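# Reassemble the aquarium canister filter

## Task

Rebuild the aquarium filter: seat both trays fully at the bottom of the canister, fit the rubber ring into the groove on the canister rim, and put the head on so that both latches catch on the canister with their levers raised. The filter must end up upright.

## Robot and tools

Robot: two seven-joint arms, left_arm and right_arm, each ending in a two-finger parallel gripper. In the scene frame the origin sits at table-top height between the arms' nominal bases, +z points up, +x points out over the table, and left_arm is on the +y side (image left and right do not match these names). Calibrated bases: left_arm at (+0.021, +0.379, +0.050) m, quat_wxyz (+1.000, 0, 0, -0.020); right_arm at (-0.054, -0.348, +0.050) m, quat_wxyz (+1.000, 0, 0, +0.008). A camera stand is fixed behind the arms.

Frames: each arm reports its hand pose, velocities and targets in its own base frame. Fixed cameras and the table use the scene frame. Every motion offset is taken along the current Hand target's own axes. On the gripper, the fingers point along +z and open and close along y. end_effector_position is the spot between the pads when closed; the fingertips stick out about 19 mm past it when closed and 6 mm when wide open. Reported poses can be off by a few centimetres, more at long reach.

execute_actions(actions, cameras): actions is a list of actions. Each action is a table of at most 15 rows, and each row is one 1/30 s control step. A shorter table repeats its last row until 15 steps are filled. A row is one list of 16 numbers covering both arms, each in [-1, 1]: left dx, dy, dz, rx, ry, rz, gripper position, gripper speed, then the same eight for the right arm. dx to rz are an offset, not a pose: they count from that arm's Hand target as it was when the action began, and every row refers to that same start, not to the row before. 1.0 equals 0.6 m or 180 degrees; rx, ry, rz form a single rotation vector. Sending the same offset again in a new action moves the arm further. All six zeros re-request the current Hand target. Images return only when actions is empty or cameras names them (["all"], a list of names, or [] for none).

Gripper numbers are absolute commands, not offsets. position +1 is fully open (85 mm), 0 roughly 45 mm, -1 fully closed; the scale is not linear, so check position_measured_pct (about 50 minus 50 times the position number). speed -1 is about 20 mm/s, 0 about 85, +1 about 150. The gripper starts open. Grip force comes from speed and how far inside the object the requested position lies: roughly 100 N per pad at speed -1, 120-135 N at 0, up to about 245 N at +1 when closing from at least 1 cm wider to at least 1 cm narrower. A slow close ending within about 1 mm of the object's width gives a weak hold (status 3). To let go, command a position a few millimetres wider than the object. To leave a gripper unchanged, resend its last position and speed, since 0 is a real command.

Result fields: object_status 0 moving, 1 blocked while opening, 2 stopped on something before the target (firm grip), 3 reached the target or pads met. motor_current_ma near 1000 on a firm stop, lower on a soft grip, near 0 when empty. Also reported: Hand target (last commanded pose after clipping; next offsets start from it), Tool commands, joint positions, joint torques (positive toward larger joint angle), Joint velocities, Flange force along the gripper's x y z (has bias, includes held weight, dropped by row-based calls, restored by move or wait), and motor temperatures.

move(target, speed, blend, blocking, cameras): target is one 16-number row or a list of up to 15 rows, same layout and scale as above. Every row is an offset from the Hand targets at the move's start, not from the previous row. Grippers travel straight lines; speed is in m/s, 0.002 to 0.5, default 0.25, one value or one per target; turning is capped at twice that in rad/s and at most 0.873 rad/s. blend in metres rounds corners between listed targets; 0 stops at each. A move lasts at least 0.5 s and stops after 10 s. blocking=false returns after about 0.5 s while motion continues. The result adds a move: line: done, off_target, moving, held or fault, plus limits=paced (pose clipped) or limits=held (steps withheld). Moves do not avoid obstacles or the other arm.

wait(seconds 0 to 10) lets time pass with commands held. stop brakes a running move; the fingers continue. zoom_image(camera, region [x0, y0, x1, y1] in pixels, at most 504 by 504) enlarges part of the newest image from cam_high, cam_low, cam_left_wrist or cam_right_wrist. clear_fault(arm) clears a reported torque fault on left_arm or right_arm. finished_scene(scene) ends the current scene, given its number; it cannot be undone.

Cameras: cam_high and cam_low 504x504 fixed; cam_left_wrist and cam_right_wrist 672x504 carried on the hands. Calibration data (K, distortion, T_world_to_cam) is provided and may be a little off.

Motion limits: orientation commands are clipped to within 32 degrees of the measured one each step; large turns may swing the elbow. Joint speeds top out at 1.03 rad/s for the first four joints and 0.9 for the wrist. Joint ranges: shoulder ±2.250, elbow ±2.580, wrist pitch ±2.100 rad; the roll joints are practically unlimited. A gripper often settles short of its target; resend the gap as an offset.

Avoid: the arms are stiff, so aiming a few millimetres past a firm contact pushes hard; back the target off to end a push. Torque limits are 104.5 N m for the larger joints and 51.3 for the wrist, but the wrist motors really give only about 18 N m, so heavy loads or contact can make them yield. Exceeding a torque sensor, or drifting over 5 degrees from plan, faults the arm until clear_fault. Motors heat when holding loads, stretching or pushing; at 75 °C the arm sags for 30-60 s. A clearance check holds arms apart but is not foolproof; never let the arms or fingers press each other. Do not drop parts, release moving parts, slam, grip hard on a part still resting on something, or let anything leave the table. Loose parts may occasionally be nudged by outside pushes.

Each tool is called after "Emit:" as a command line: name --argument value for each argument, lists and objects as JSON in quotes; but a table of rows of numbers goes row by row, as --pt "numbers of a row", without its own name.

## Session

Emit:
execute_actions --actions '[]'

Scene clock: 0.00 s.
left_arm: end_effector_position=(+0.2318, +0.0387, +0.2836) position_measured_pct=0.0 object_status=3 motor_current_ma=0 end_effector_quat_wxyz=(+0.609, -0.307, -0.645, -0.343) | right_arm: end_effector_position=(+0.3336, +0.2998, +0.1122) position_measured_pct=0.0 object_status=3 motor_current_ma=0 end_effector_quat_wxyz=(-0.080, +0.954, -0.064, +0.283)
Joint positions: left_arm=[0.357 0.843 0.111 1.806 -0.589 2.015 1.444] | right_arm=[-1.094 0.467 -0.005 2.286 1.603 0.454 1.969]
Joint velocities: within noise
Joint torques (N m): no reading
Motor temperatures (°C): left_arm=[39 35 33 36 38 42 50] | right_arm=[37 40 37 38 52 50 39]
Flange force (N): no reading
Hand target: left_arm +0.2318, +0.0387, +0.2836; +0.609, -0.307, -0.645, -0.343 | right_arm +0.3336, +0.2998, +0.1122; -0.080, +0.954, -0.064, +0.283
Tool commands: left_gripper/position=+1.0 left_gripper/speed=+1.0 right_gripper/position=+1.0 right_gripper/speed=+1.0

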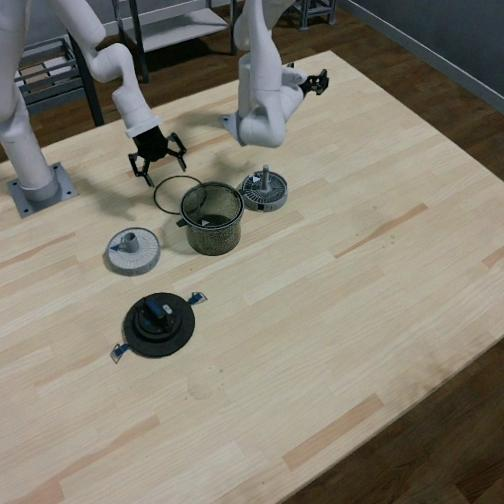

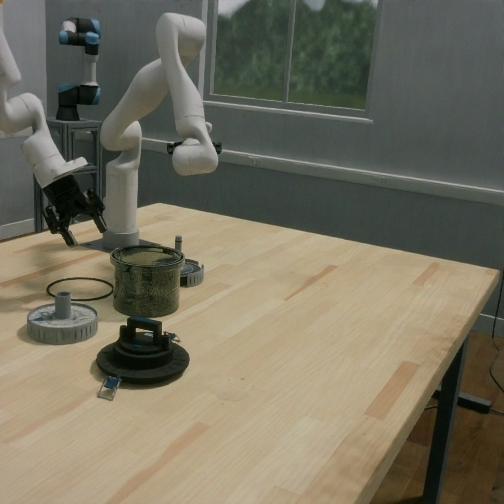

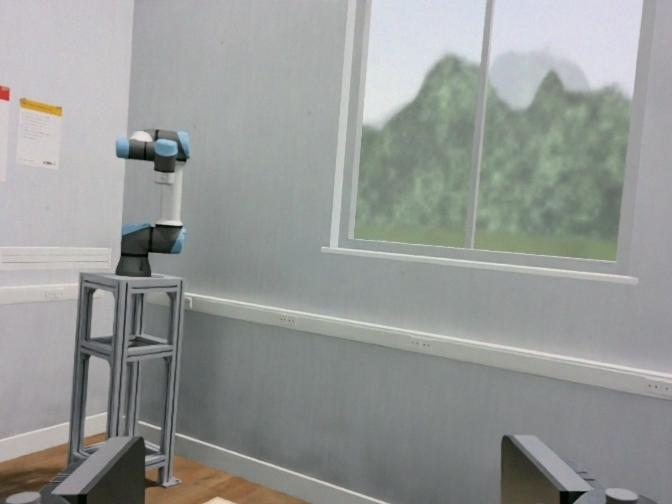

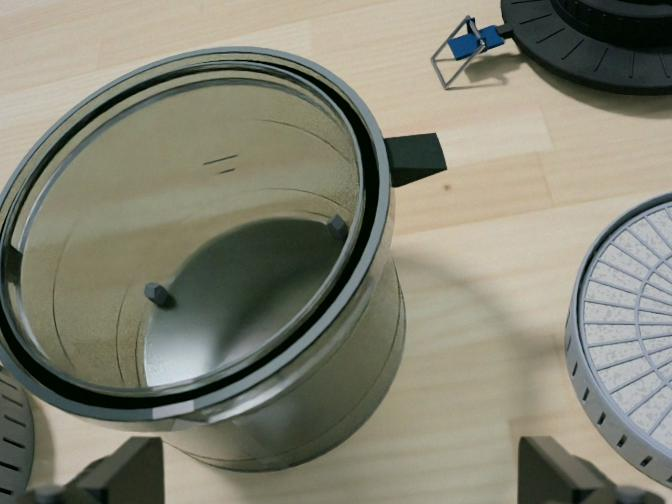

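Emit:
zoom_image --camera "cam_high" --region '[90, 150, 310, 370]'

Emit:
zoom_image --camera "cam_low" --region '[20, 220, 220, 420]'

Emit:
zoom_image --camera "cam_right_wrist" --region '[0, 0, 500, 500]'

Emit:
zoom_image --camera "cam_right_wrist" --region '[372, 0, 672, 300]'

Emit:
zoom_image --camera "cam_high" --region '[100, 270, 220, 390]'

Emit:
zoom_image --camera "cam_low" --region '[80, 300, 200, 420]'

Scaled by 2.291.

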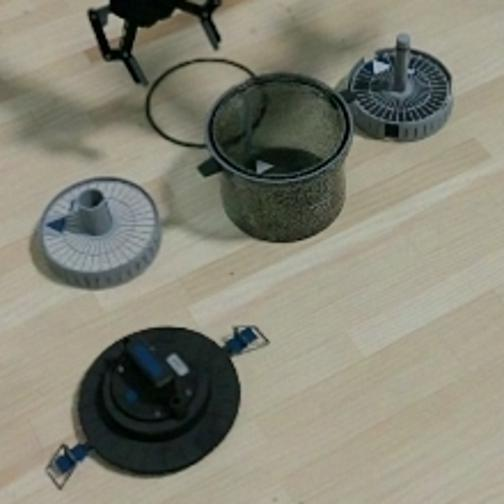

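Scaled by 2.520.

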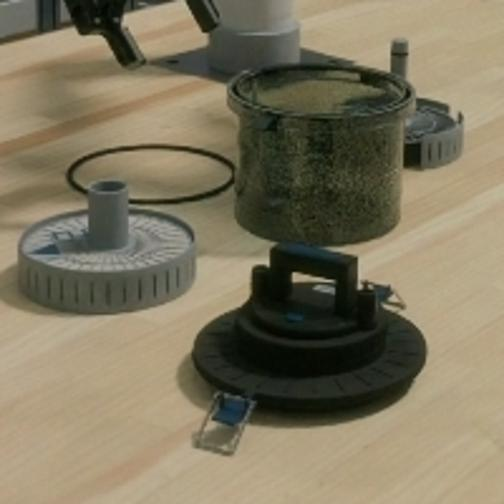

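Scaled by 1.008.

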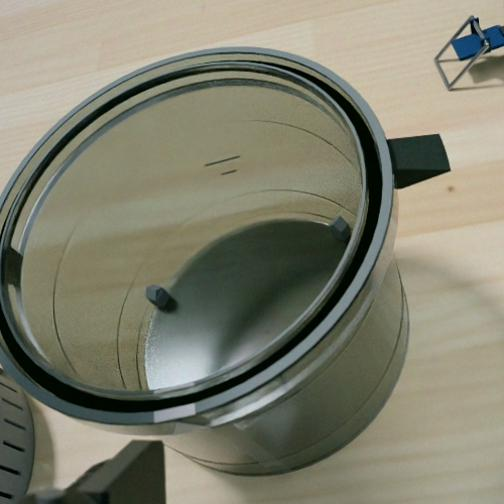

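Scaled by 1.680.

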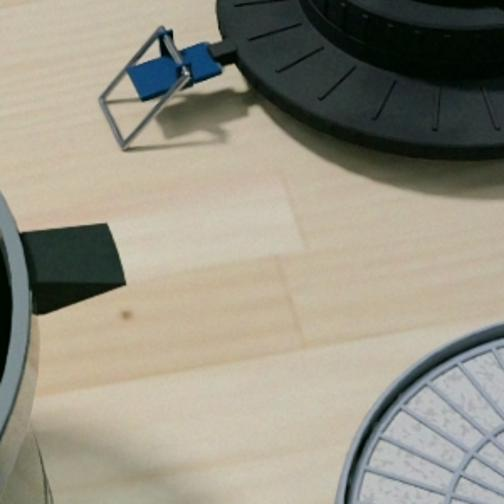

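Scaled by 4.200.

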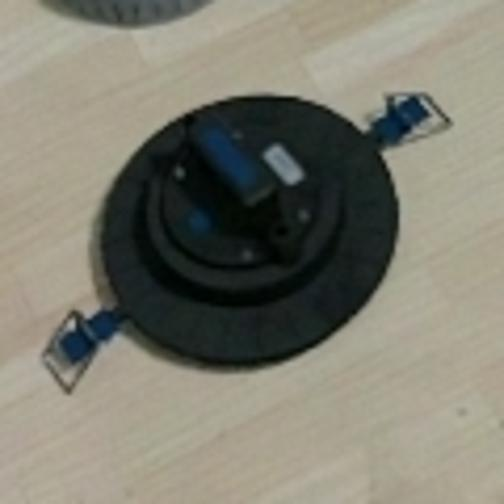

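Scaled by 4.200.

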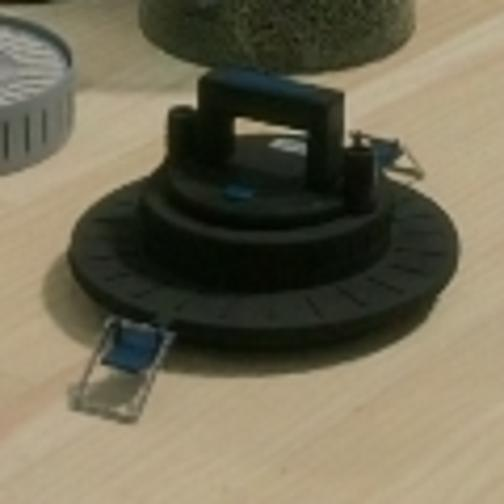

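Emit:
move --target '[0.025,-0.077,-0.3385,0.034,-0.493,0,1,1,0.338,0.188,-0.205,-0.0517,-0.183,-0.0414,1,1]' --speed 0.2 --cameras '["all"]'

Scene clock: 13.17 s.
left_arm: end_effector_position=(+0.3101, -0.1542, +0.2997) position_measured_pct=0.0 object_status=3 motor_current_ma=0 end_effector_quat_wxyz=(+0.001, +0.429, +0.903, +0.000) | right_arm: end_effector_position=(+0.4261, +0.1413, +0.3001) position_measured_pct=0.0 object_status=3 motor_current_ma=0 end_effector_quat_wxyz=(+0.000, +1.000, +0.000, +0.000)
Joint positions: left_arm=[0.141 0.103 0.278 1.771 -0.029 1.269 1.109] | right_arm=[-0.188 0.355 -0.272 1.443 0.096 1.357 4.249]
Joint torques (N m): left_arm=[0.01 -10.68 1.31 -9.3 0.33 0.17 -0.3] | right_arm=[-0.39 -15.17 -2.03 -9.87 -0.39 -0.11 0.39]
Flange force (N): left_arm=[0.6 0.0 2.5] | right_arm=[-4.1 1.8 2.1]
Hand target: left_arm +0.3101, -0.1542, +0.2997; +0.001, +0.429, +0.903, +0.000 | right_arm +0.4261, +0.1413, +0.3001; +0.000, +1.000, +0.000, +0.000
Off the commanded pose: left_arm 0.000 m, 0 deg | right_arm 0.000 m, 0 deg.
move: done
camera_calibration:
cam_left_wrist: T_world_to_cam=[[0.76534, 0.642864, 0.0313123, -0.152297], [0.642797, -0.765917, 0.0134953, -0.266395], [0.0326583, 0.00979897, -0.999419, 0.440312], [0, 0, 0, 1]] pos_world=[0.273417, -0.110445, 0.44842]
cam_right_wrist: T_world_to_cam=[[-0.00252647, -0.999974, -0.00678012, 0.145511], [-0.999994, 0.0025118, 0.00217007, 0.481476], [-0.00215298, 0.00678557, -0.999975, 0.443274], [0, 0, 0, 1]] pos_world=[0.482796, 0.14129, 0.443204]

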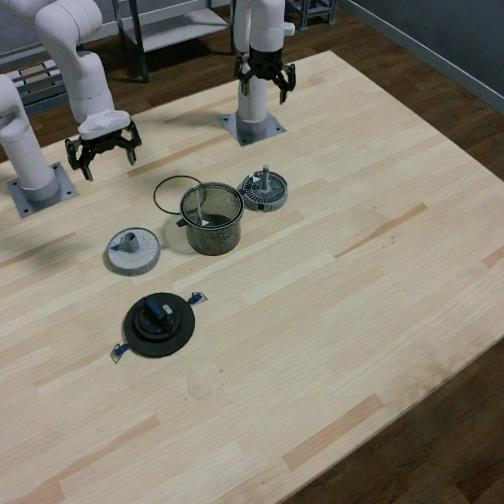

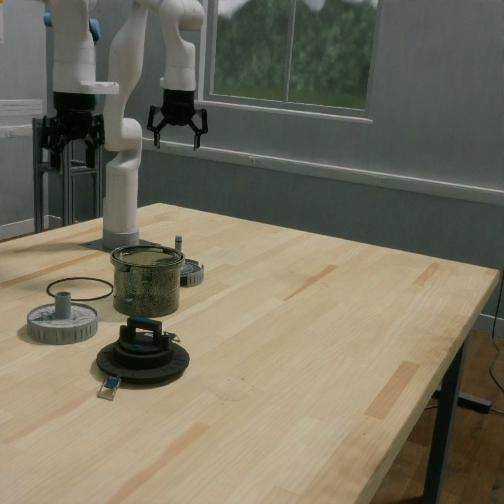

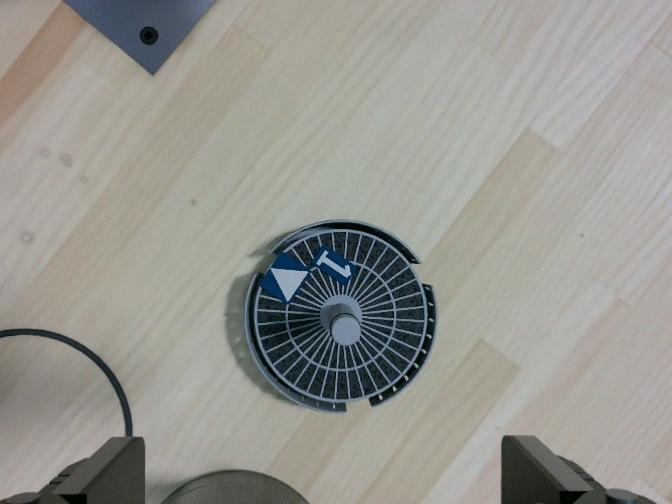

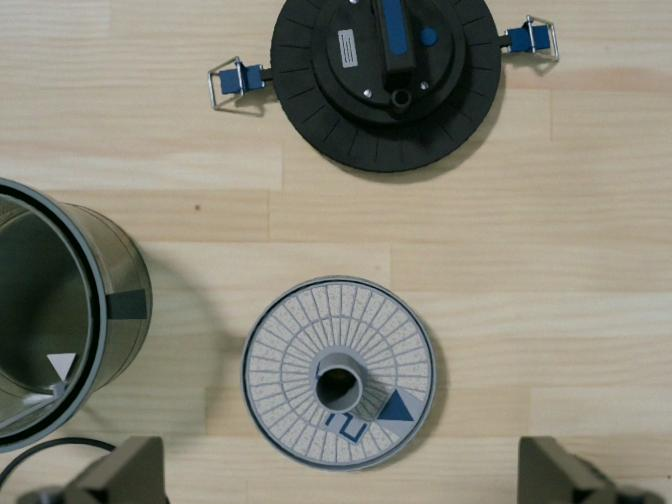

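Emit:
zoom_image --camera "cam_left_wrist" --region '[230, 200, 460, 430]'

Emit:
zoom_image --camera "cam_right_wrist" --region '[220, 260, 460, 500]'

Emit:
zoom_image --camera "cam_right_wrist" --region '[190, 0, 600, 200]'

Emit:
zoom_image --camera "cam_right_wrist" --region '[0, 160, 200, 500]'

Scaled by 2.191.

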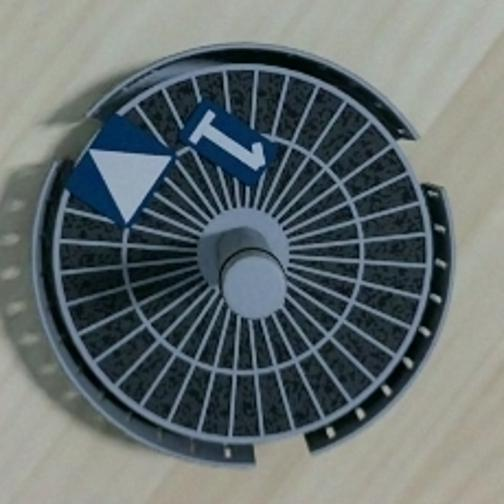

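Scaled by 2.100.

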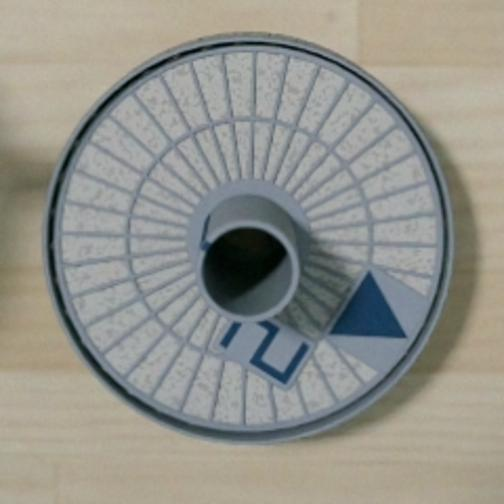

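Scaled by 1.229.

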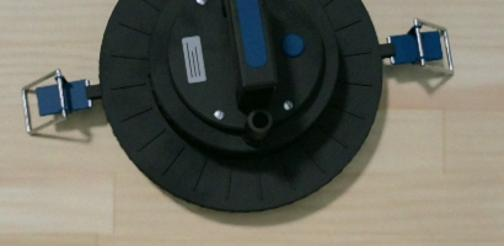

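Scaled by 1.482.

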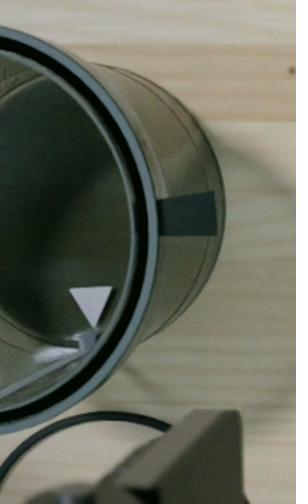

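Emit:
move --target '[-0.3325,-0.134,0,0,0,0,1,1,-0.083,0.2,0,0,0,0,1,1]' --speed 0.2 --cameras '["cam_left_wrist","cam_right_wrist"]'

Emit:
zoom_image --camera "cam_left_wrist" --region '[200, 120, 500, 420]'

Scene clock: 16.53 s.
left_arm: end_effector_position=(+0.3737, -0.3597, +0.3002) position_measured_pct=0.0 object_status=3 motor_current_ma=0 end_effector_quat_wxyz=(+0.001, +0.429, +0.903, +0.000) | right_arm: end_effector_position=(+0.3764, +0.0213, +0.3002) position_measured_pct=0.0 object_status=3 motor_current_ma=0 end_effector_quat_wxyz=(+0.000, +1.000, +0.000, +0.000)
Joint positions: left_arm=[0.505 0.529 0.385 1.2 -0.193 1.444 1.549] | right_arm=[0.048 0.184 -0.206 1.669 0.04 1.293 4.547]
Joint torques (N m): left_arm=[-0.04 -19.26 2.77 -10.1 0.3 0.23 -0.2] | right_arm=[-0.4 -11.72 -1.57 -9.87 -0.39 -0.17 0.4]
Flange force (N): left_arm=[3.5 -0.8 4.4] | right_arm=[-4.4 1.1 1.9]
Hand target: left_arm +0.3737, -0.3597, +0.3002; +0.001, +0.429, +0.903, +0.000 | right_arm +0.3764, +0.0213, +0.3002; +0.000, +1.000, +0.000, +0.000
Off the commanded pose: left_arm 0.000 m, 0 deg | right_arm 0.000 m, 0 deg.
move: done
camera_calibration:
cam_left_wrist: T_world_to_cam=[[0.765338, 0.64287, 0.0312602, -0.0688535], [0.642795, -0.765916, 0.0137128, -0.464776], [0.0327583, 0.00959897, -0.999417, 0.440651], [0, 0, 0, 1]] pos_world=[0.337017, -0.315945, 0.44892]
cam_right_wrist: T_world_to_cam=[[-0.00252755, -0.999974, -0.00678011, 0.0252902], [-0.999994, 0.00251289, 0.00217008, 0.432078], [-0.00215299, 0.00678556, -0.999975, 0.444082], [0, 0, 0, 1]] pos_world=[0.433096, 0.0211904, 0.443304]
Images, in order (width x height): cam_left_wrist 672x504, cam_right_wrist 672x504.

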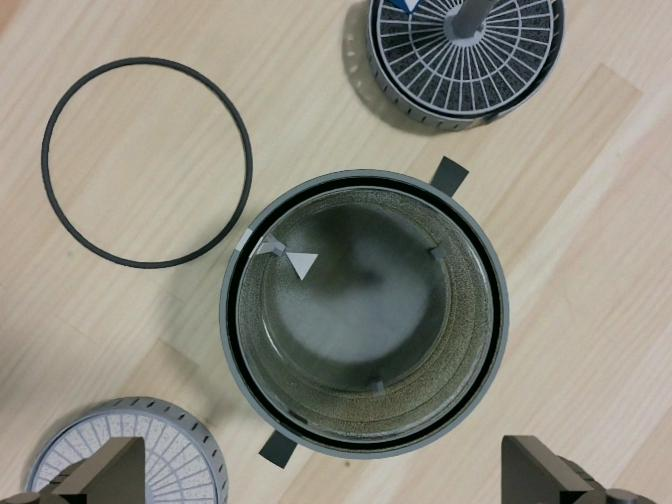

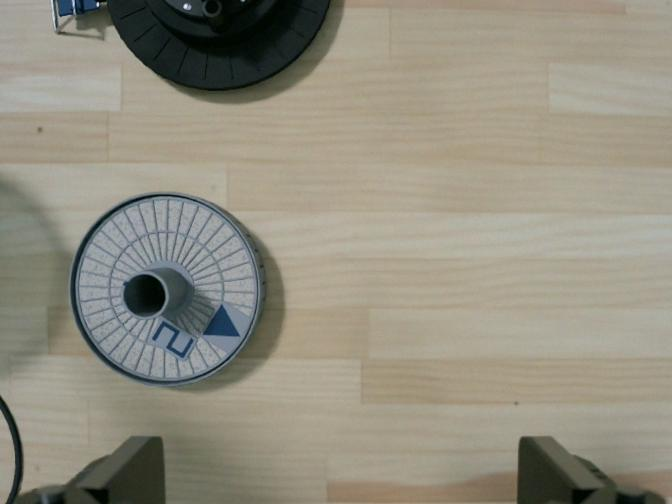

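Scaled by 1.680.

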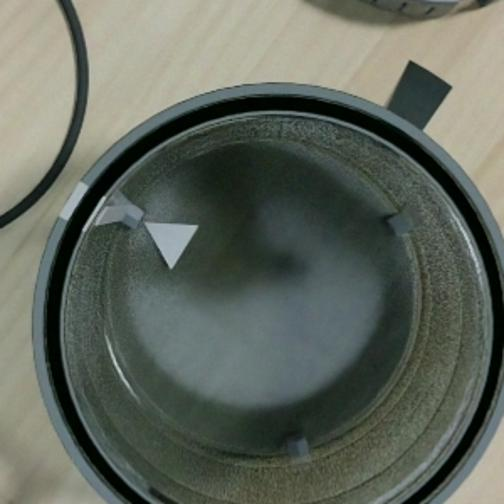

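Emit:
move --target '[0.336,0.167,0.3,0,0,0,1,1,0,0,0,0,0,0,1,1]' --speed 0.2 --cameras '["cam_left_wrist","cam_low"]'

Scene clock: 24.23 s.
left_arm: end_effector_position=(+0.3246, -0.1404, +0.1197) position_measured_pct=0.0 object_status=3 motor_current_ma=0 end_effector_quat_wxyz=(+0.001, +0.429, +0.903, +0.000) | right_arm: end_effector_position=(+0.3764, +0.0213, +0.3002) position_measured_pct=0.0 object_status=3 motor_current_ma=0 end_effector_quat_wxyz=(+0.000, +1.000, +0.000, +0.000)
Joint positions: left_arm=[0.113 0.389 0.292 2.095 -0.174 0.677 1.203] | right_arm=[0.048 0.184 -0.206 1.669 0.04 1.293 4.547]
Joint torques (N m): left_arm=[0.12 -13.42 2.1 -6.31 0.29 -0.07 -0.21] | right_arm=[-0.38 -11.74 -1.59 -9.9 -0.39 -0.14 0.41]
Flange force (N): left_arm=[0.6 -0.5 3.1] | right_arm=[-4.4 1.0 2.1]
Hand target: left_arm +0.3246, -0.1404, +0.1197; +0.001, +0.429, +0.903, +0.000 | right_arm +0.3764, +0.0213, +0.3002; +0.000, +1.000, +0.000, +0.000
Off the commanded pose: left_arm 0.000 m, 0 deg | right_arm 0.000 m, 0 deg.
move: done
camera_calibration:
cam_left_wrist: T_world_to_cam=[[0.765378, 0.642816, 0.03139, -0.166666], [0.642747, -0.765958, 0.0135581, -0.262723], [0.0327588, 0.00979879, -0.999415, 0.259778], [0, 0, 0, 1]] pos_world=[0.287917, -0.0966455, 0.26842]
Images, in order (width x height): cam_low 504x504, cam_left_wrist 672x504.

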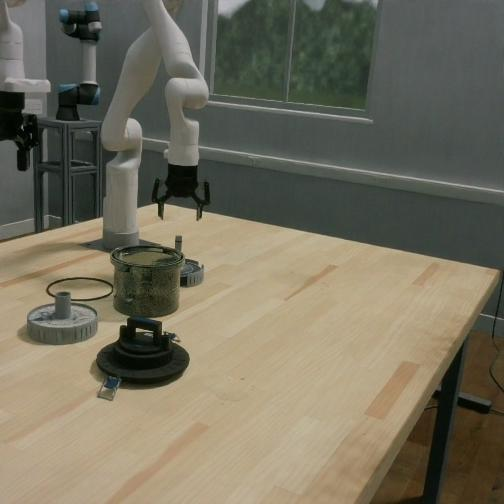

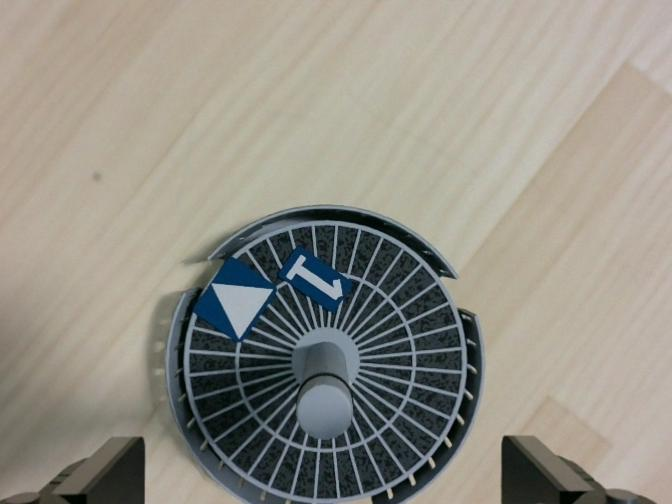

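Emit:
move --target '[0.0063,0.0073,0.116,0,0,0,1,1,0,0,0,0,0,0,1,1]' --speed 0.1 --cameras '["cam_left_wrist","cam_low"]'

Emit:
zoom_image --camera "cam_low" --region '[130, 160, 250, 300]'

Scene clock: 27.67 s.
left_arm: end_effector_position=(+0.3258, -0.1348, +0.0501) position_measured_pct=0.0 object_status=3 motor_current_ma=0 end_effector_quat_wxyz=(+0.001, +0.429, +0.903, +0.000) | right_arm: end_effector_position=(+0.3764, +0.0213, +0.3002) position_measured_pct=0.0 object_status=3 motor_current_ma=0 end_effector_quat_wxyz=(+0.000, +1.000, +0.000, +0.000)
Joint positions: left_arm=[0.162 0.551 0.215 2.165 -0.26 0.446 1.264] | right_arm=[0.048 0.184 -0.206 1.669 0.04 1.293 4.547]
Joint torques (N m): left_arm=[0.15 -14.86 2.28 -4.36 0.37 0.05 -0.34] | right_arm=[-0.42 -11.76 -1.59 -9.9 -0.37 -0.14 0.4]
Flange force (N): left_arm=[1.1 -1.3 4.3] | right_arm=[-4.3 1.1 2.1]
Hand target: left_arm +0.3258, -0.1348, +0.0501; +0.001, +0.429, +0.903, +0.000 | right_arm +0.3764, +0.0213, +0.3002; +0.000, +1.000, +0.000, +0.000
Off the commanded pose: left_arm 0.000 m, 0 deg | right_arm 0.000 m, 0 deg.
move: done
camera_calibration:
cam_left_wrist: T_world_to_cam=[[0.76538, 0.642819, 0.0312615, -0.168898], [0.642745, -0.765958, 0.0137113, -0.258227], [0.0327588, 0.0095988, -0.999417, 0.19011], [0, 0, 0, 1]] pos_world=[0.289017, -0.0910451, 0.19882]
Images, in order (width x height): cam_low 504x504, cam_left_wrist 672x504.

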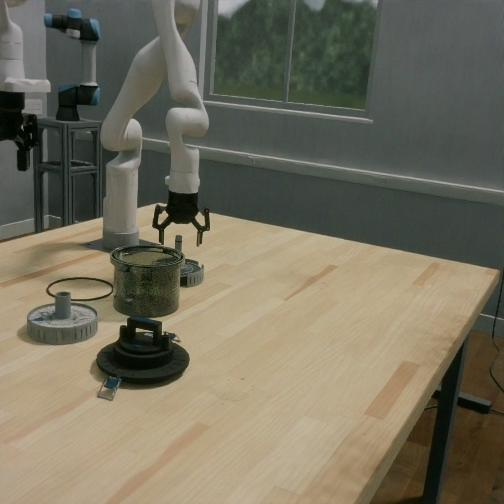

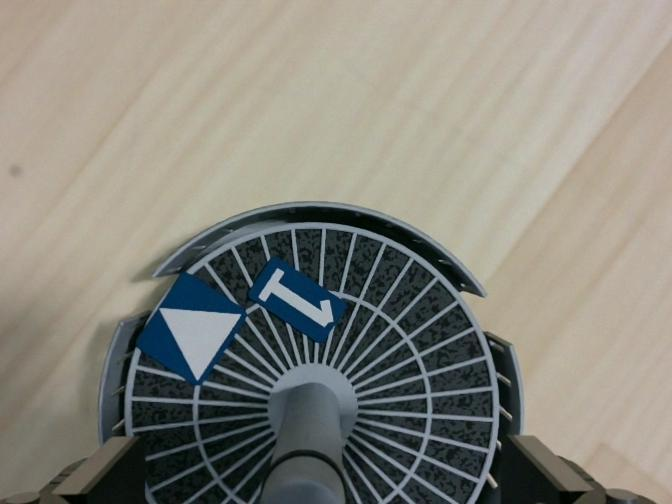

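Scaled by 3.600.

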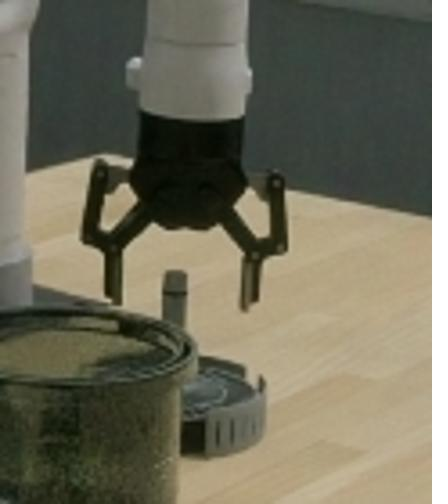

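Emit:
move --target '[0,-0.0095,0,0,0,0,1,1,0,0,0,0,0,0,1,1]' --speed 0.05 --cameras '["cam_left_wrist"]'

Emit:
move --target '[0,0,0,0,0,0,-0.8,-1,0,0,0,0,0,0,1,1]' --cameras '["cam_left_wrist","cam_low"]'

Scene clock: 29.23 s.
left_arm: end_effector_position=(+0.3214, -0.1384, +0.0501) position_measured_pct=0.0 object_status=3 motor_current_ma=0 end_effector_quat_wxyz=(+0.001, +0.429, +0.903, +0.000) | right_arm: end_effector_position=(+0.3764, +0.0213, +0.3002) position_measured_pct=0.0 object_status=3 motor_current_ma=0 end_effector_quat_wxyz=(+0.000, +1.000, +0.000, +0.000)
Joint positions: left_arm=[0.178 0.548 0.212 2.174 -0.259 0.44 1.277] | right_arm=[0.048 0.184 -0.206 1.669 0.04 1.293 4.547]
Joint torques (N m): left_arm=[0.06 -14.74 2.17 -4.47 0.23 0.29 -0.14] | right_arm=[-0.39 -11.74 -1.62 -9.91 -0.39 -0.15 0.41]
Flange force (N): left_arm=[2.0 -1.5 4.8] | right_arm=[-4.4 1.1 2.1]
Hand target: left_arm +0.3214, -0.1384, +0.0501; +0.001, +0.429, +0.903, +0.000 | right_arm +0.3764, +0.0213, +0.3002; +0.000, +1.000, +0.000, +0.000
Off the commanded pose: left_arm 0.000 m, 0 deg | right_arm 0.000 m, 0 deg.
move: done
camera_calibration:
cam_left_wrist: T_world_to_cam=[[0.765381, 0.642818, 0.0312492, -0.16329], [0.642748, -0.765957, 0.0135705, -0.258194], [0.0326589, 0.0096988, -0.999419, 0.190324], [0, 0, 0, 1]] pos_world=[0.284717, -0.0946453, 0.19882]
Images, in order (width x height): cam_left_wrist 672x504.

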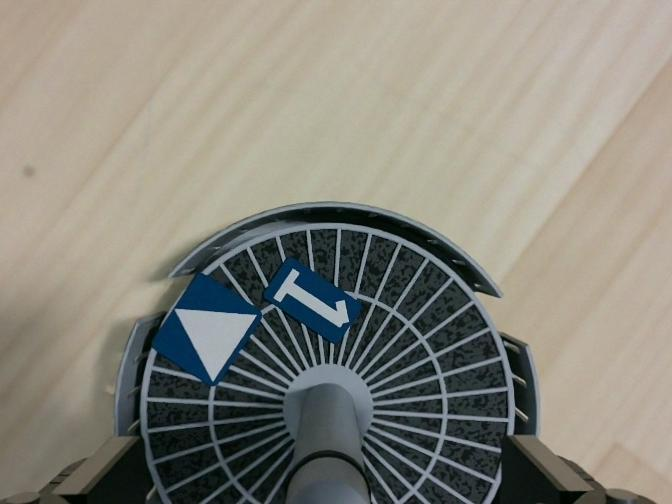

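Scene clock: 33.23 s.
left_arm: end_effector_position=(+0.3214, -0.1384, +0.0501) position_measured_pct=80.1 object_status=0 motor_current_ma=1000 end_effector_quat_wxyz=(+0.002, +0.429, +0.903, +0.000) | right_arm: end_effector_position=(+0.3764, +0.0213, +0.3002) position_measured_pct=0.0 object_status=3 motor_current_ma=0 end_effector_quat_wxyz=(+0.000, +1.000, +0.000, +0.000)
Joint positions: left_arm=[0.178 0.548 0.212 2.174 -0.259 0.44 1.277] | right_arm=[0.048 0.184 -0.206 1.669 0.04 1.293 4.547]
Joint torques (N m): left_arm=[-0.25 -10.69 1.77 -3.54 0.32 -0.17 -0.3] | right_arm=[-0.39 -11.75 -1.61 -9.88 -0.38 -0.16 0.42]
Flange force (N): left_arm=[2.3 -3.2 -7.5] | right_arm=[-4.3 1.0 2.0]
Hand target: left_arm +0.3214, -0.1384, +0.0501; +0.001, +0.429, +0.903, +0.000 | right_arm +0.3764, +0.0213, +0.3002; +0.000, +1.000, +0.000, +0.000
Off the commanded pose: left_arm 0.000 m, 0 deg | right_arm 0.000 m, 0 deg.
move: done
camera_calibration:
cam_left_wrist: T_world_to_cam=[[0.765335, 0.642869, 0.0313367, -0.163213], [0.642793, -0.765916, 0.0137771, -0.258179], [0.0328582, 0.00959897, -0.999414, 0.19026], [0, 0, 0, 1]] pos_world=[0.284617, -0.0946452, 0.19882]
Images, in order (width x height): cam_low 504x504, cam_left_wrist 672x504.

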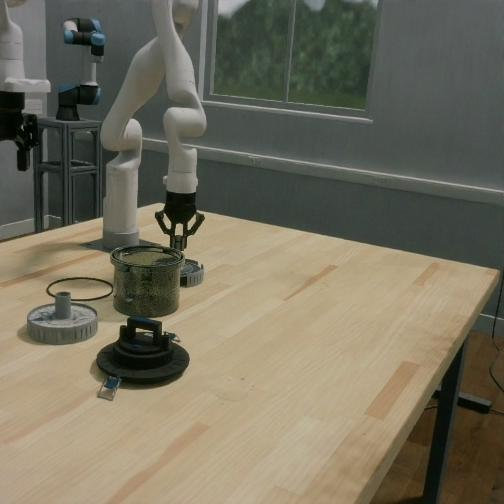

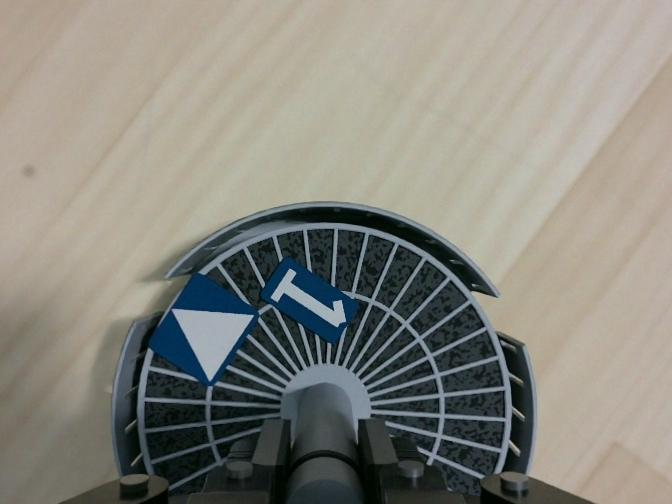

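Emit:
move --pt "0 0 -0.267 0 0 0 -0.8 -1 0 0 0 0 0 0 1 1" --pt "-0.3177 -0.1145 -0.267 0 0 0 -0.8 -1 0 0 0 0 0 0 1 1" --speed '[0.08,0.15]' --cameras '["cam_left_wrist","cam_low","cam_high"]'

Scene clock: 38.67 s.
left_arm: end_effector_position=(+0.3880, -0.3293, +0.2108) position_measured_pct=80.1 object_status=2 motor_current_ma=1000 end_effector_quat_wxyz=(+0.001, +0.429, +0.903, +0.000) | right_arm: end_effector_position=(+0.3764, +0.0213, +0.3002) position_measured_pct=0.0 object_status=3 motor_current_ma=0 end_effector_quat_wxyz=(+0.000, +1.000, +0.000, +0.000)
Joint positions: left_arm=[0.426 0.567 0.38 1.437 -0.218 1.176 1.518] | right_arm=[0.048 0.184 -0.206 1.669 0.04 1.293 4.547]
Joint torques (N m): left_arm=[-0.01 -19.95 3.2 -9.32 0.28 -0.04 -0.21] | right_arm=[-0.41 -11.7 -1.58 -9.9 -0.36 -0.14 0.43]
Flange force (N): left_arm=[0.7 -0.5 3.7] | right_arm=[-4.5 1.0 2.1]
Hand target: left_arm +0.3880, -0.3294, +0.2108; +0.001, +0.429, +0.903, +0.000 | right_arm +0.3764, +0.0213, +0.3002; +0.000, +1.000, +0.000, +0.000
Off the commanded pose: left_arm 0.000 m, 0 deg | right_arm 0.000 m, 0 deg.
move: done
camera_calibration:
cam_left_wrist: T_world_to_cam=[[0.765337, 0.642867, 0.0313245, -0.09657], [0.642795, -0.765917, 0.0136362, -0.449431], [0.0327583, 0.00969897, -0.999416, 0.350571], [0, 0, 0, 1]] pos_world=[0.351317, -0.285545, 0.35952]
Images, in order (width x height): cam_high 504x504, cam_low 504x504, cam_left_wrist 672x504.

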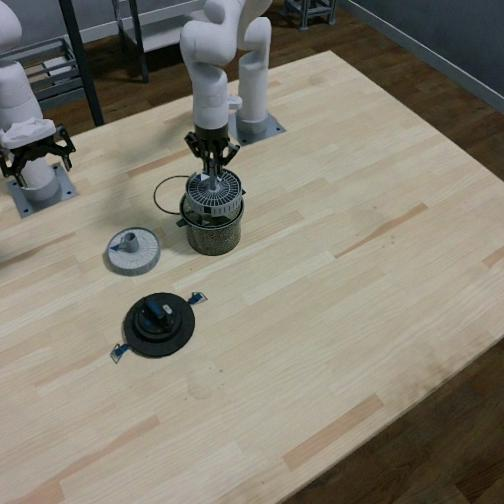

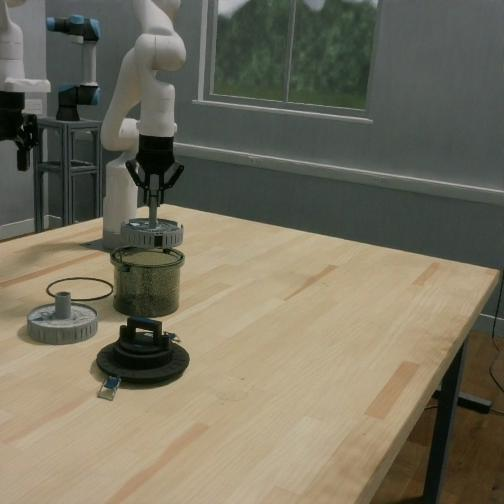

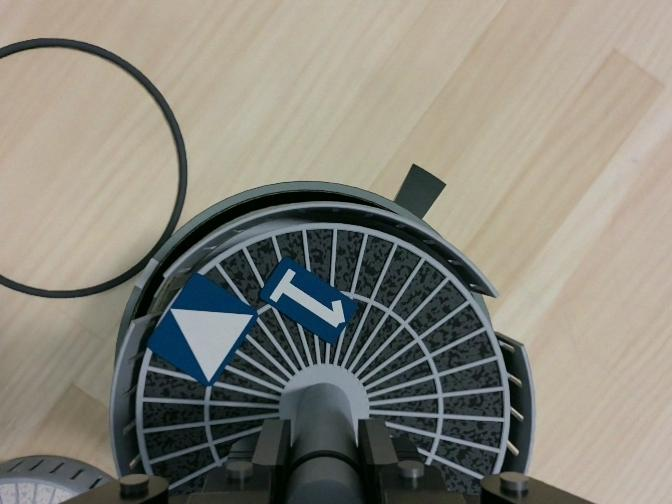

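Emit:
zoom_image --camera "cam_left_wrist" --region '[90, 160, 340, 410]'

Emit:
zoom_image --camera "cam_left_wrist" --region '[330, 150, 580, 400]'

Scaled by 2.016.

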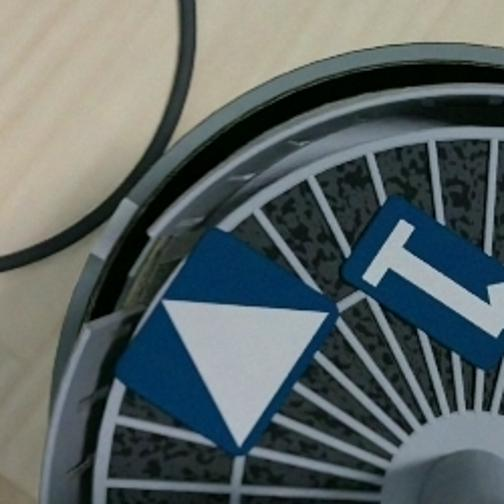

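Scaled by 2.016.

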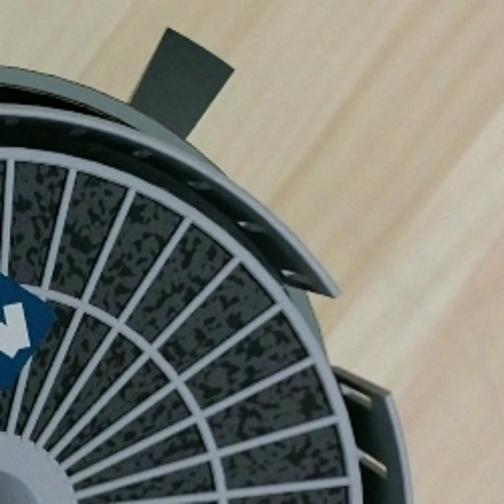

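Emit:
move --target '[-0.0038,-0.0083,0.045,0,0,-0.0139,-0.8,-1,0,0,0,0,0,0,1,1]' --speed 0.06 --cameras '["cam_left_wrist"]'

Emit:
zoom_image --camera "cam_left_wrist" --region '[90, 160, 340, 410]'

Emit:
zoom_image --camera "cam_left_wrist" --region '[330, 150, 580, 400]'

Scene clock: 42.73 s.
left_arm: end_effector_position=(+0.3857, -0.3343, +0.1838) position_measured_pct=80.1 object_status=2 motor_current_ma=1000 end_effector_quat_wxyz=(+0.001, +0.410, +0.912, +0.000) | right_arm: end_effector_position=(+0.3764, +0.0213, +0.3002) position_measured_pct=0.0 object_status=3 motor_current_ma=0 end_effector_quat_wxyz=(+0.000, +1.000, +0.000, +0.000)
Joint positions: left_arm=[0.447 0.597 0.36 1.477 -0.224 1.106 1.578] | right_arm=[0.048 0.184 -0.206 1.669 0.04 1.293 4.547]
Joint torques (N m): left_arm=[0 -20.04 3.09 -8.78 0.28 0.18 -0.35] | right_arm=[-0.41 -11.72 -1.62 -9.89 -0.4 -0.13 0.41]
Flange force (N): left_arm=[0.7 -0.8 3.7] | right_arm=[-4.4 1.1 2.1]
Hand target: left_arm +0.3857, -0.3343, +0.1838; +0.001, +0.410, +0.912, +0.000 | right_arm +0.3764, +0.0213, +0.3002; +0.000, +1.000, +0.000, +0.000
Off the commanded pose: left_arm 0.000 m, 0 deg | right_arm 0.000 m, 0 deg.
move: done
camera_calibration:
cam_left_wrist: T_world_to_cam=[[0.736622, 0.675586, 0.031166, -0.0686651], [0.675538, -0.737199, 0.0136394, -0.454385], [0.0321901, 0.0110068, -0.999421, 0.32437], [0, 0, 0, 1]] pos_world=[0.347093, -0.292154, 0.33252]
Images, in order (width x height): cam_left_wrist 672x504.

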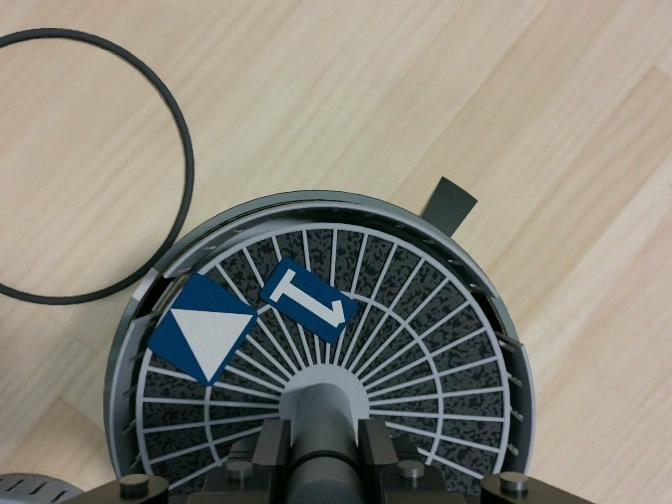

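Scaled by 2.016.

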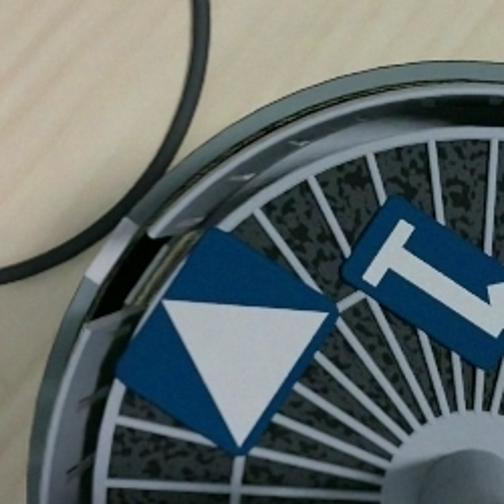

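Scaled by 2.016.

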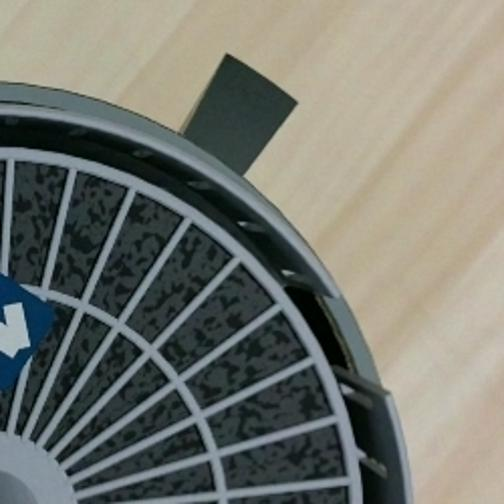

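Emit:
zoom_image --camera "cam_left_wrist" --region '[260, 170, 380, 260]'

Emit:
zoom_image --camera "cam_left_wrist" --region '[90, 240, 240, 480]'

Emit:
zoom_image --camera "cam_left_wrist" --region '[410, 240, 560, 480]'

Scaled by 4.200.

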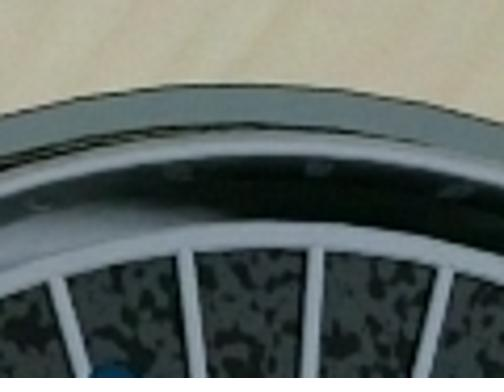

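Scaled by 2.100.

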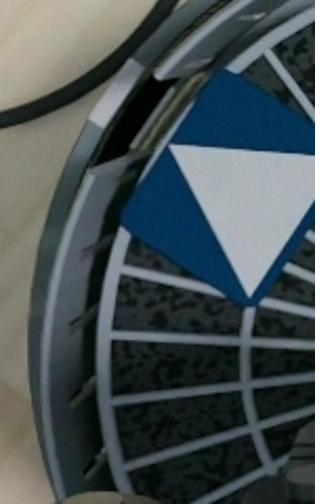

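Scaled by 2.100.

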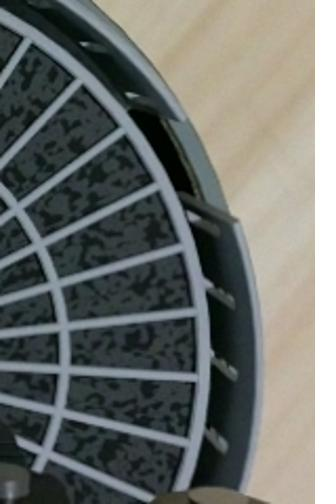

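Emit:
move --target '[-0.0115,-0.005,0,0,0,-0.0056,-0.8,-1,0,0,0,0,0,0,1,1]' --speed 0.06 --cameras '["cam_left_wrist","cam_low"]'

Emit:
zoom_image --camera "cam_left_wrist" --region '[260, 170, 380, 260]'

Emit:
zoom_image --camera "cam_left_wrist" --region '[90, 240, 240, 480]'

Emit:
zoom_image --camera "cam_left_wrist" --region '[410, 240, 560, 480]'

Scene clock: 49.47 s.
left_arm: end_effector_position=(+0.3880, -0.3414, +0.1838) position_measured_pct=80.1 object_status=2 motor_current_ma=1000 end_effector_quat_wxyz=(+0.001, +0.402, +0.916, +0.000) | right_arm: end_effector_position=(+0.3764, +0.0213, +0.3002) position_measured_pct=0.0 object_status=3 motor_current_ma=0 end_effector_quat_wxyz=(+0.000, +1.000, +0.000, +0.000)
Joint positions: left_arm=[0.462 0.61 0.355 1.452 -0.224 1.117 1.6] | right_arm=[0.048 0.184 -0.206 1.669 0.04 1.293 4.547]
Joint torques (N m): left_arm=[0.29 -20.14 3.14 -8.86 0.3 0.17 -0.08] | right_arm=[-0.38 -11.73 -1.6 -9.88 -0.39 -0.15 0.4]
Flange force (N): left_arm=[1.6 0.3 3.3] | right_arm=[-4.4 1.0 2.0]
Hand target: left_arm +0.3880, -0.3415, +0.1838; +0.001, +0.402, +0.916, +0.000 | right_arm +0.3764, +0.0213, +0.3002; +0.000, +1.000, +0.000, +0.000
Off the commanded pose: left_arm 0.000 m, 0 deg | right_arm 0.000 m, 0 deg.
move: done
camera_calibration:
cam_left_wrist: T_world_to_cam=[[0.724649, 0.688416, 0.0311094, -0.0565222], [0.688378, -0.725224, 0.0136199, -0.462091], [0.0319375, 0.0115454, -0.999423, 0.324655], [0, 0, 0, 1]] pos_world=[0.348684, -0.299957, 0.33252]
Images, in order (width x height): cam_low 504x504, cam_left_wrist 672x504.

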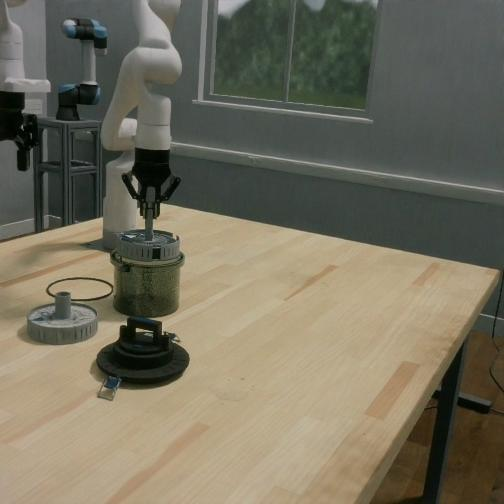

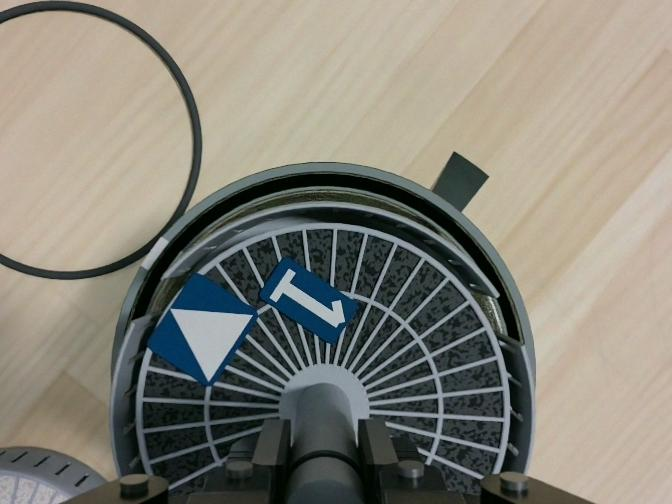

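Scaled by 4.200.

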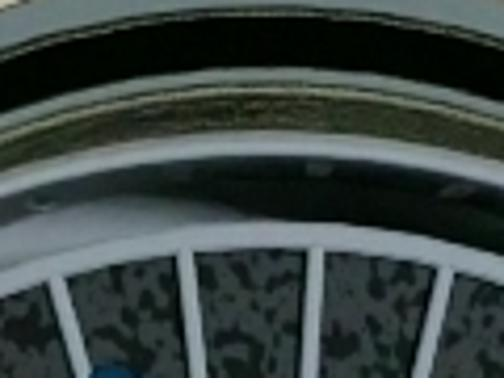

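Scaled by 2.100.

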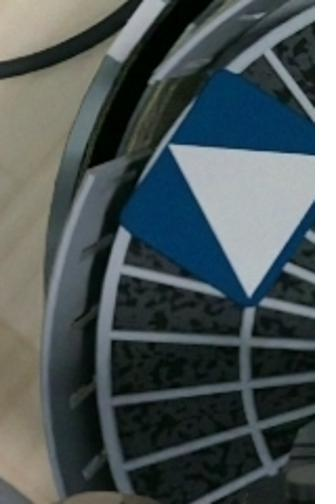

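Scaled by 2.100.

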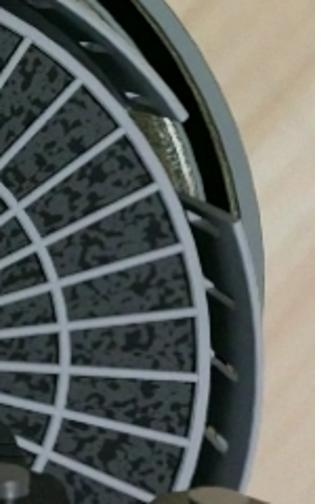

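Emit:
move --target '[0.0042,0.0017,0.0133,0,0,0,-0.8,-1,0,0,0,0,0,0,1,1]' --speed 0.06 --cameras '["cam_left_wrist","cam_low"]'

Emit:
zoom_image --camera "cam_low" --region '[90, 160, 210, 330]'

Scene clock: 52.33 s.
left_arm: end_effector_position=(+0.3871, -0.3389, +0.1758) position_measured_pct=80.1 object_status=2 motor_current_ma=1000 end_effector_quat_wxyz=(+0.001, +0.402, +0.916, +0.000) | right_arm: end_effector_position=(+0.3764, +0.0213, +0.3002) position_measured_pct=0.0 object_status=3 motor_current_ma=0 end_effector_quat_wxyz=(+0.000, +1.000, +0.000, +0.000)
Joint positions: left_arm=[0.459 0.614 0.352 1.473 -0.226 1.092 1.601] | right_arm=[0.048 0.184 -0.206 1.669 0.04 1.293 4.547]
Joint torques (N m): left_arm=[-0.03 -20.34 3.16 -8.89 0.27 0.14 -0.18] | right_arm=[-0.39 -11.73 -1.61 -9.89 -0.37 -0.16 0.4]
Flange force (N): left_arm=[1.3 -0.5 3.8] | right_arm=[-4.4 1.1 2.0]
Hand target: left_arm +0.3871, -0.3389, +0.1758; +0.001, +0.402, +0.916, +0.000 | right_arm +0.3764, +0.0213, +0.3002; +0.000, +1.000, +0.000, +0.000
Off the commanded pose: left_arm 0.000 m, 0 deg | right_arm 0.000 m, 0 deg.
move: done
camera_calibration:
cam_left_wrist: T_world_to_cam=[[0.724551, 0.688518, 0.0311068, -0.057277], [0.68848, -0.725127, 0.0136233, -0.459558], [0.0319363, 0.0115457, -0.999423, 0.31666], [0, 0, 0, 1]] pos_world=[0.347784, -0.297457, 0.32452]
Images, in order (width x height): cam_low 504x504, cam_left_wrist 672x504.

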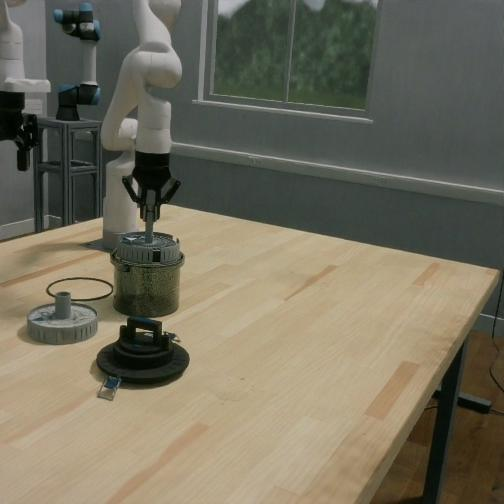

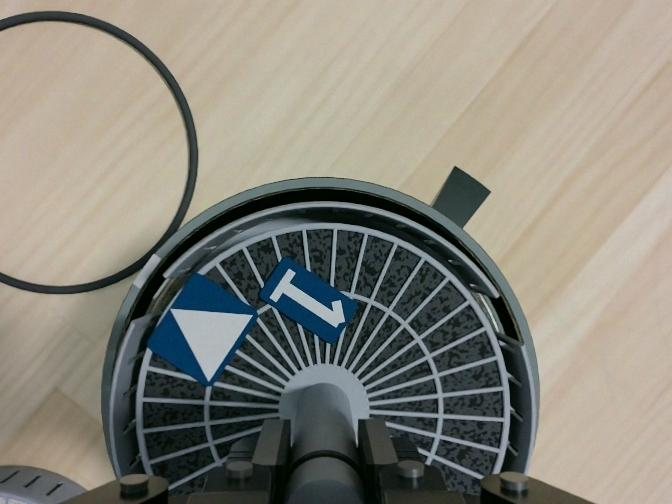

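Scaled by 2.965.

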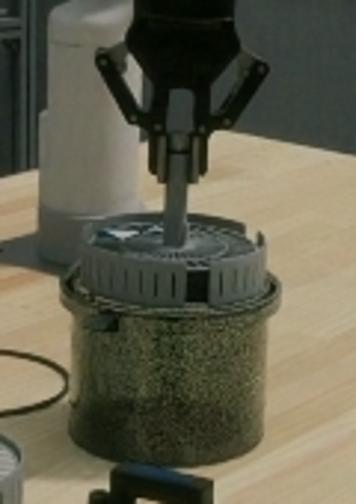

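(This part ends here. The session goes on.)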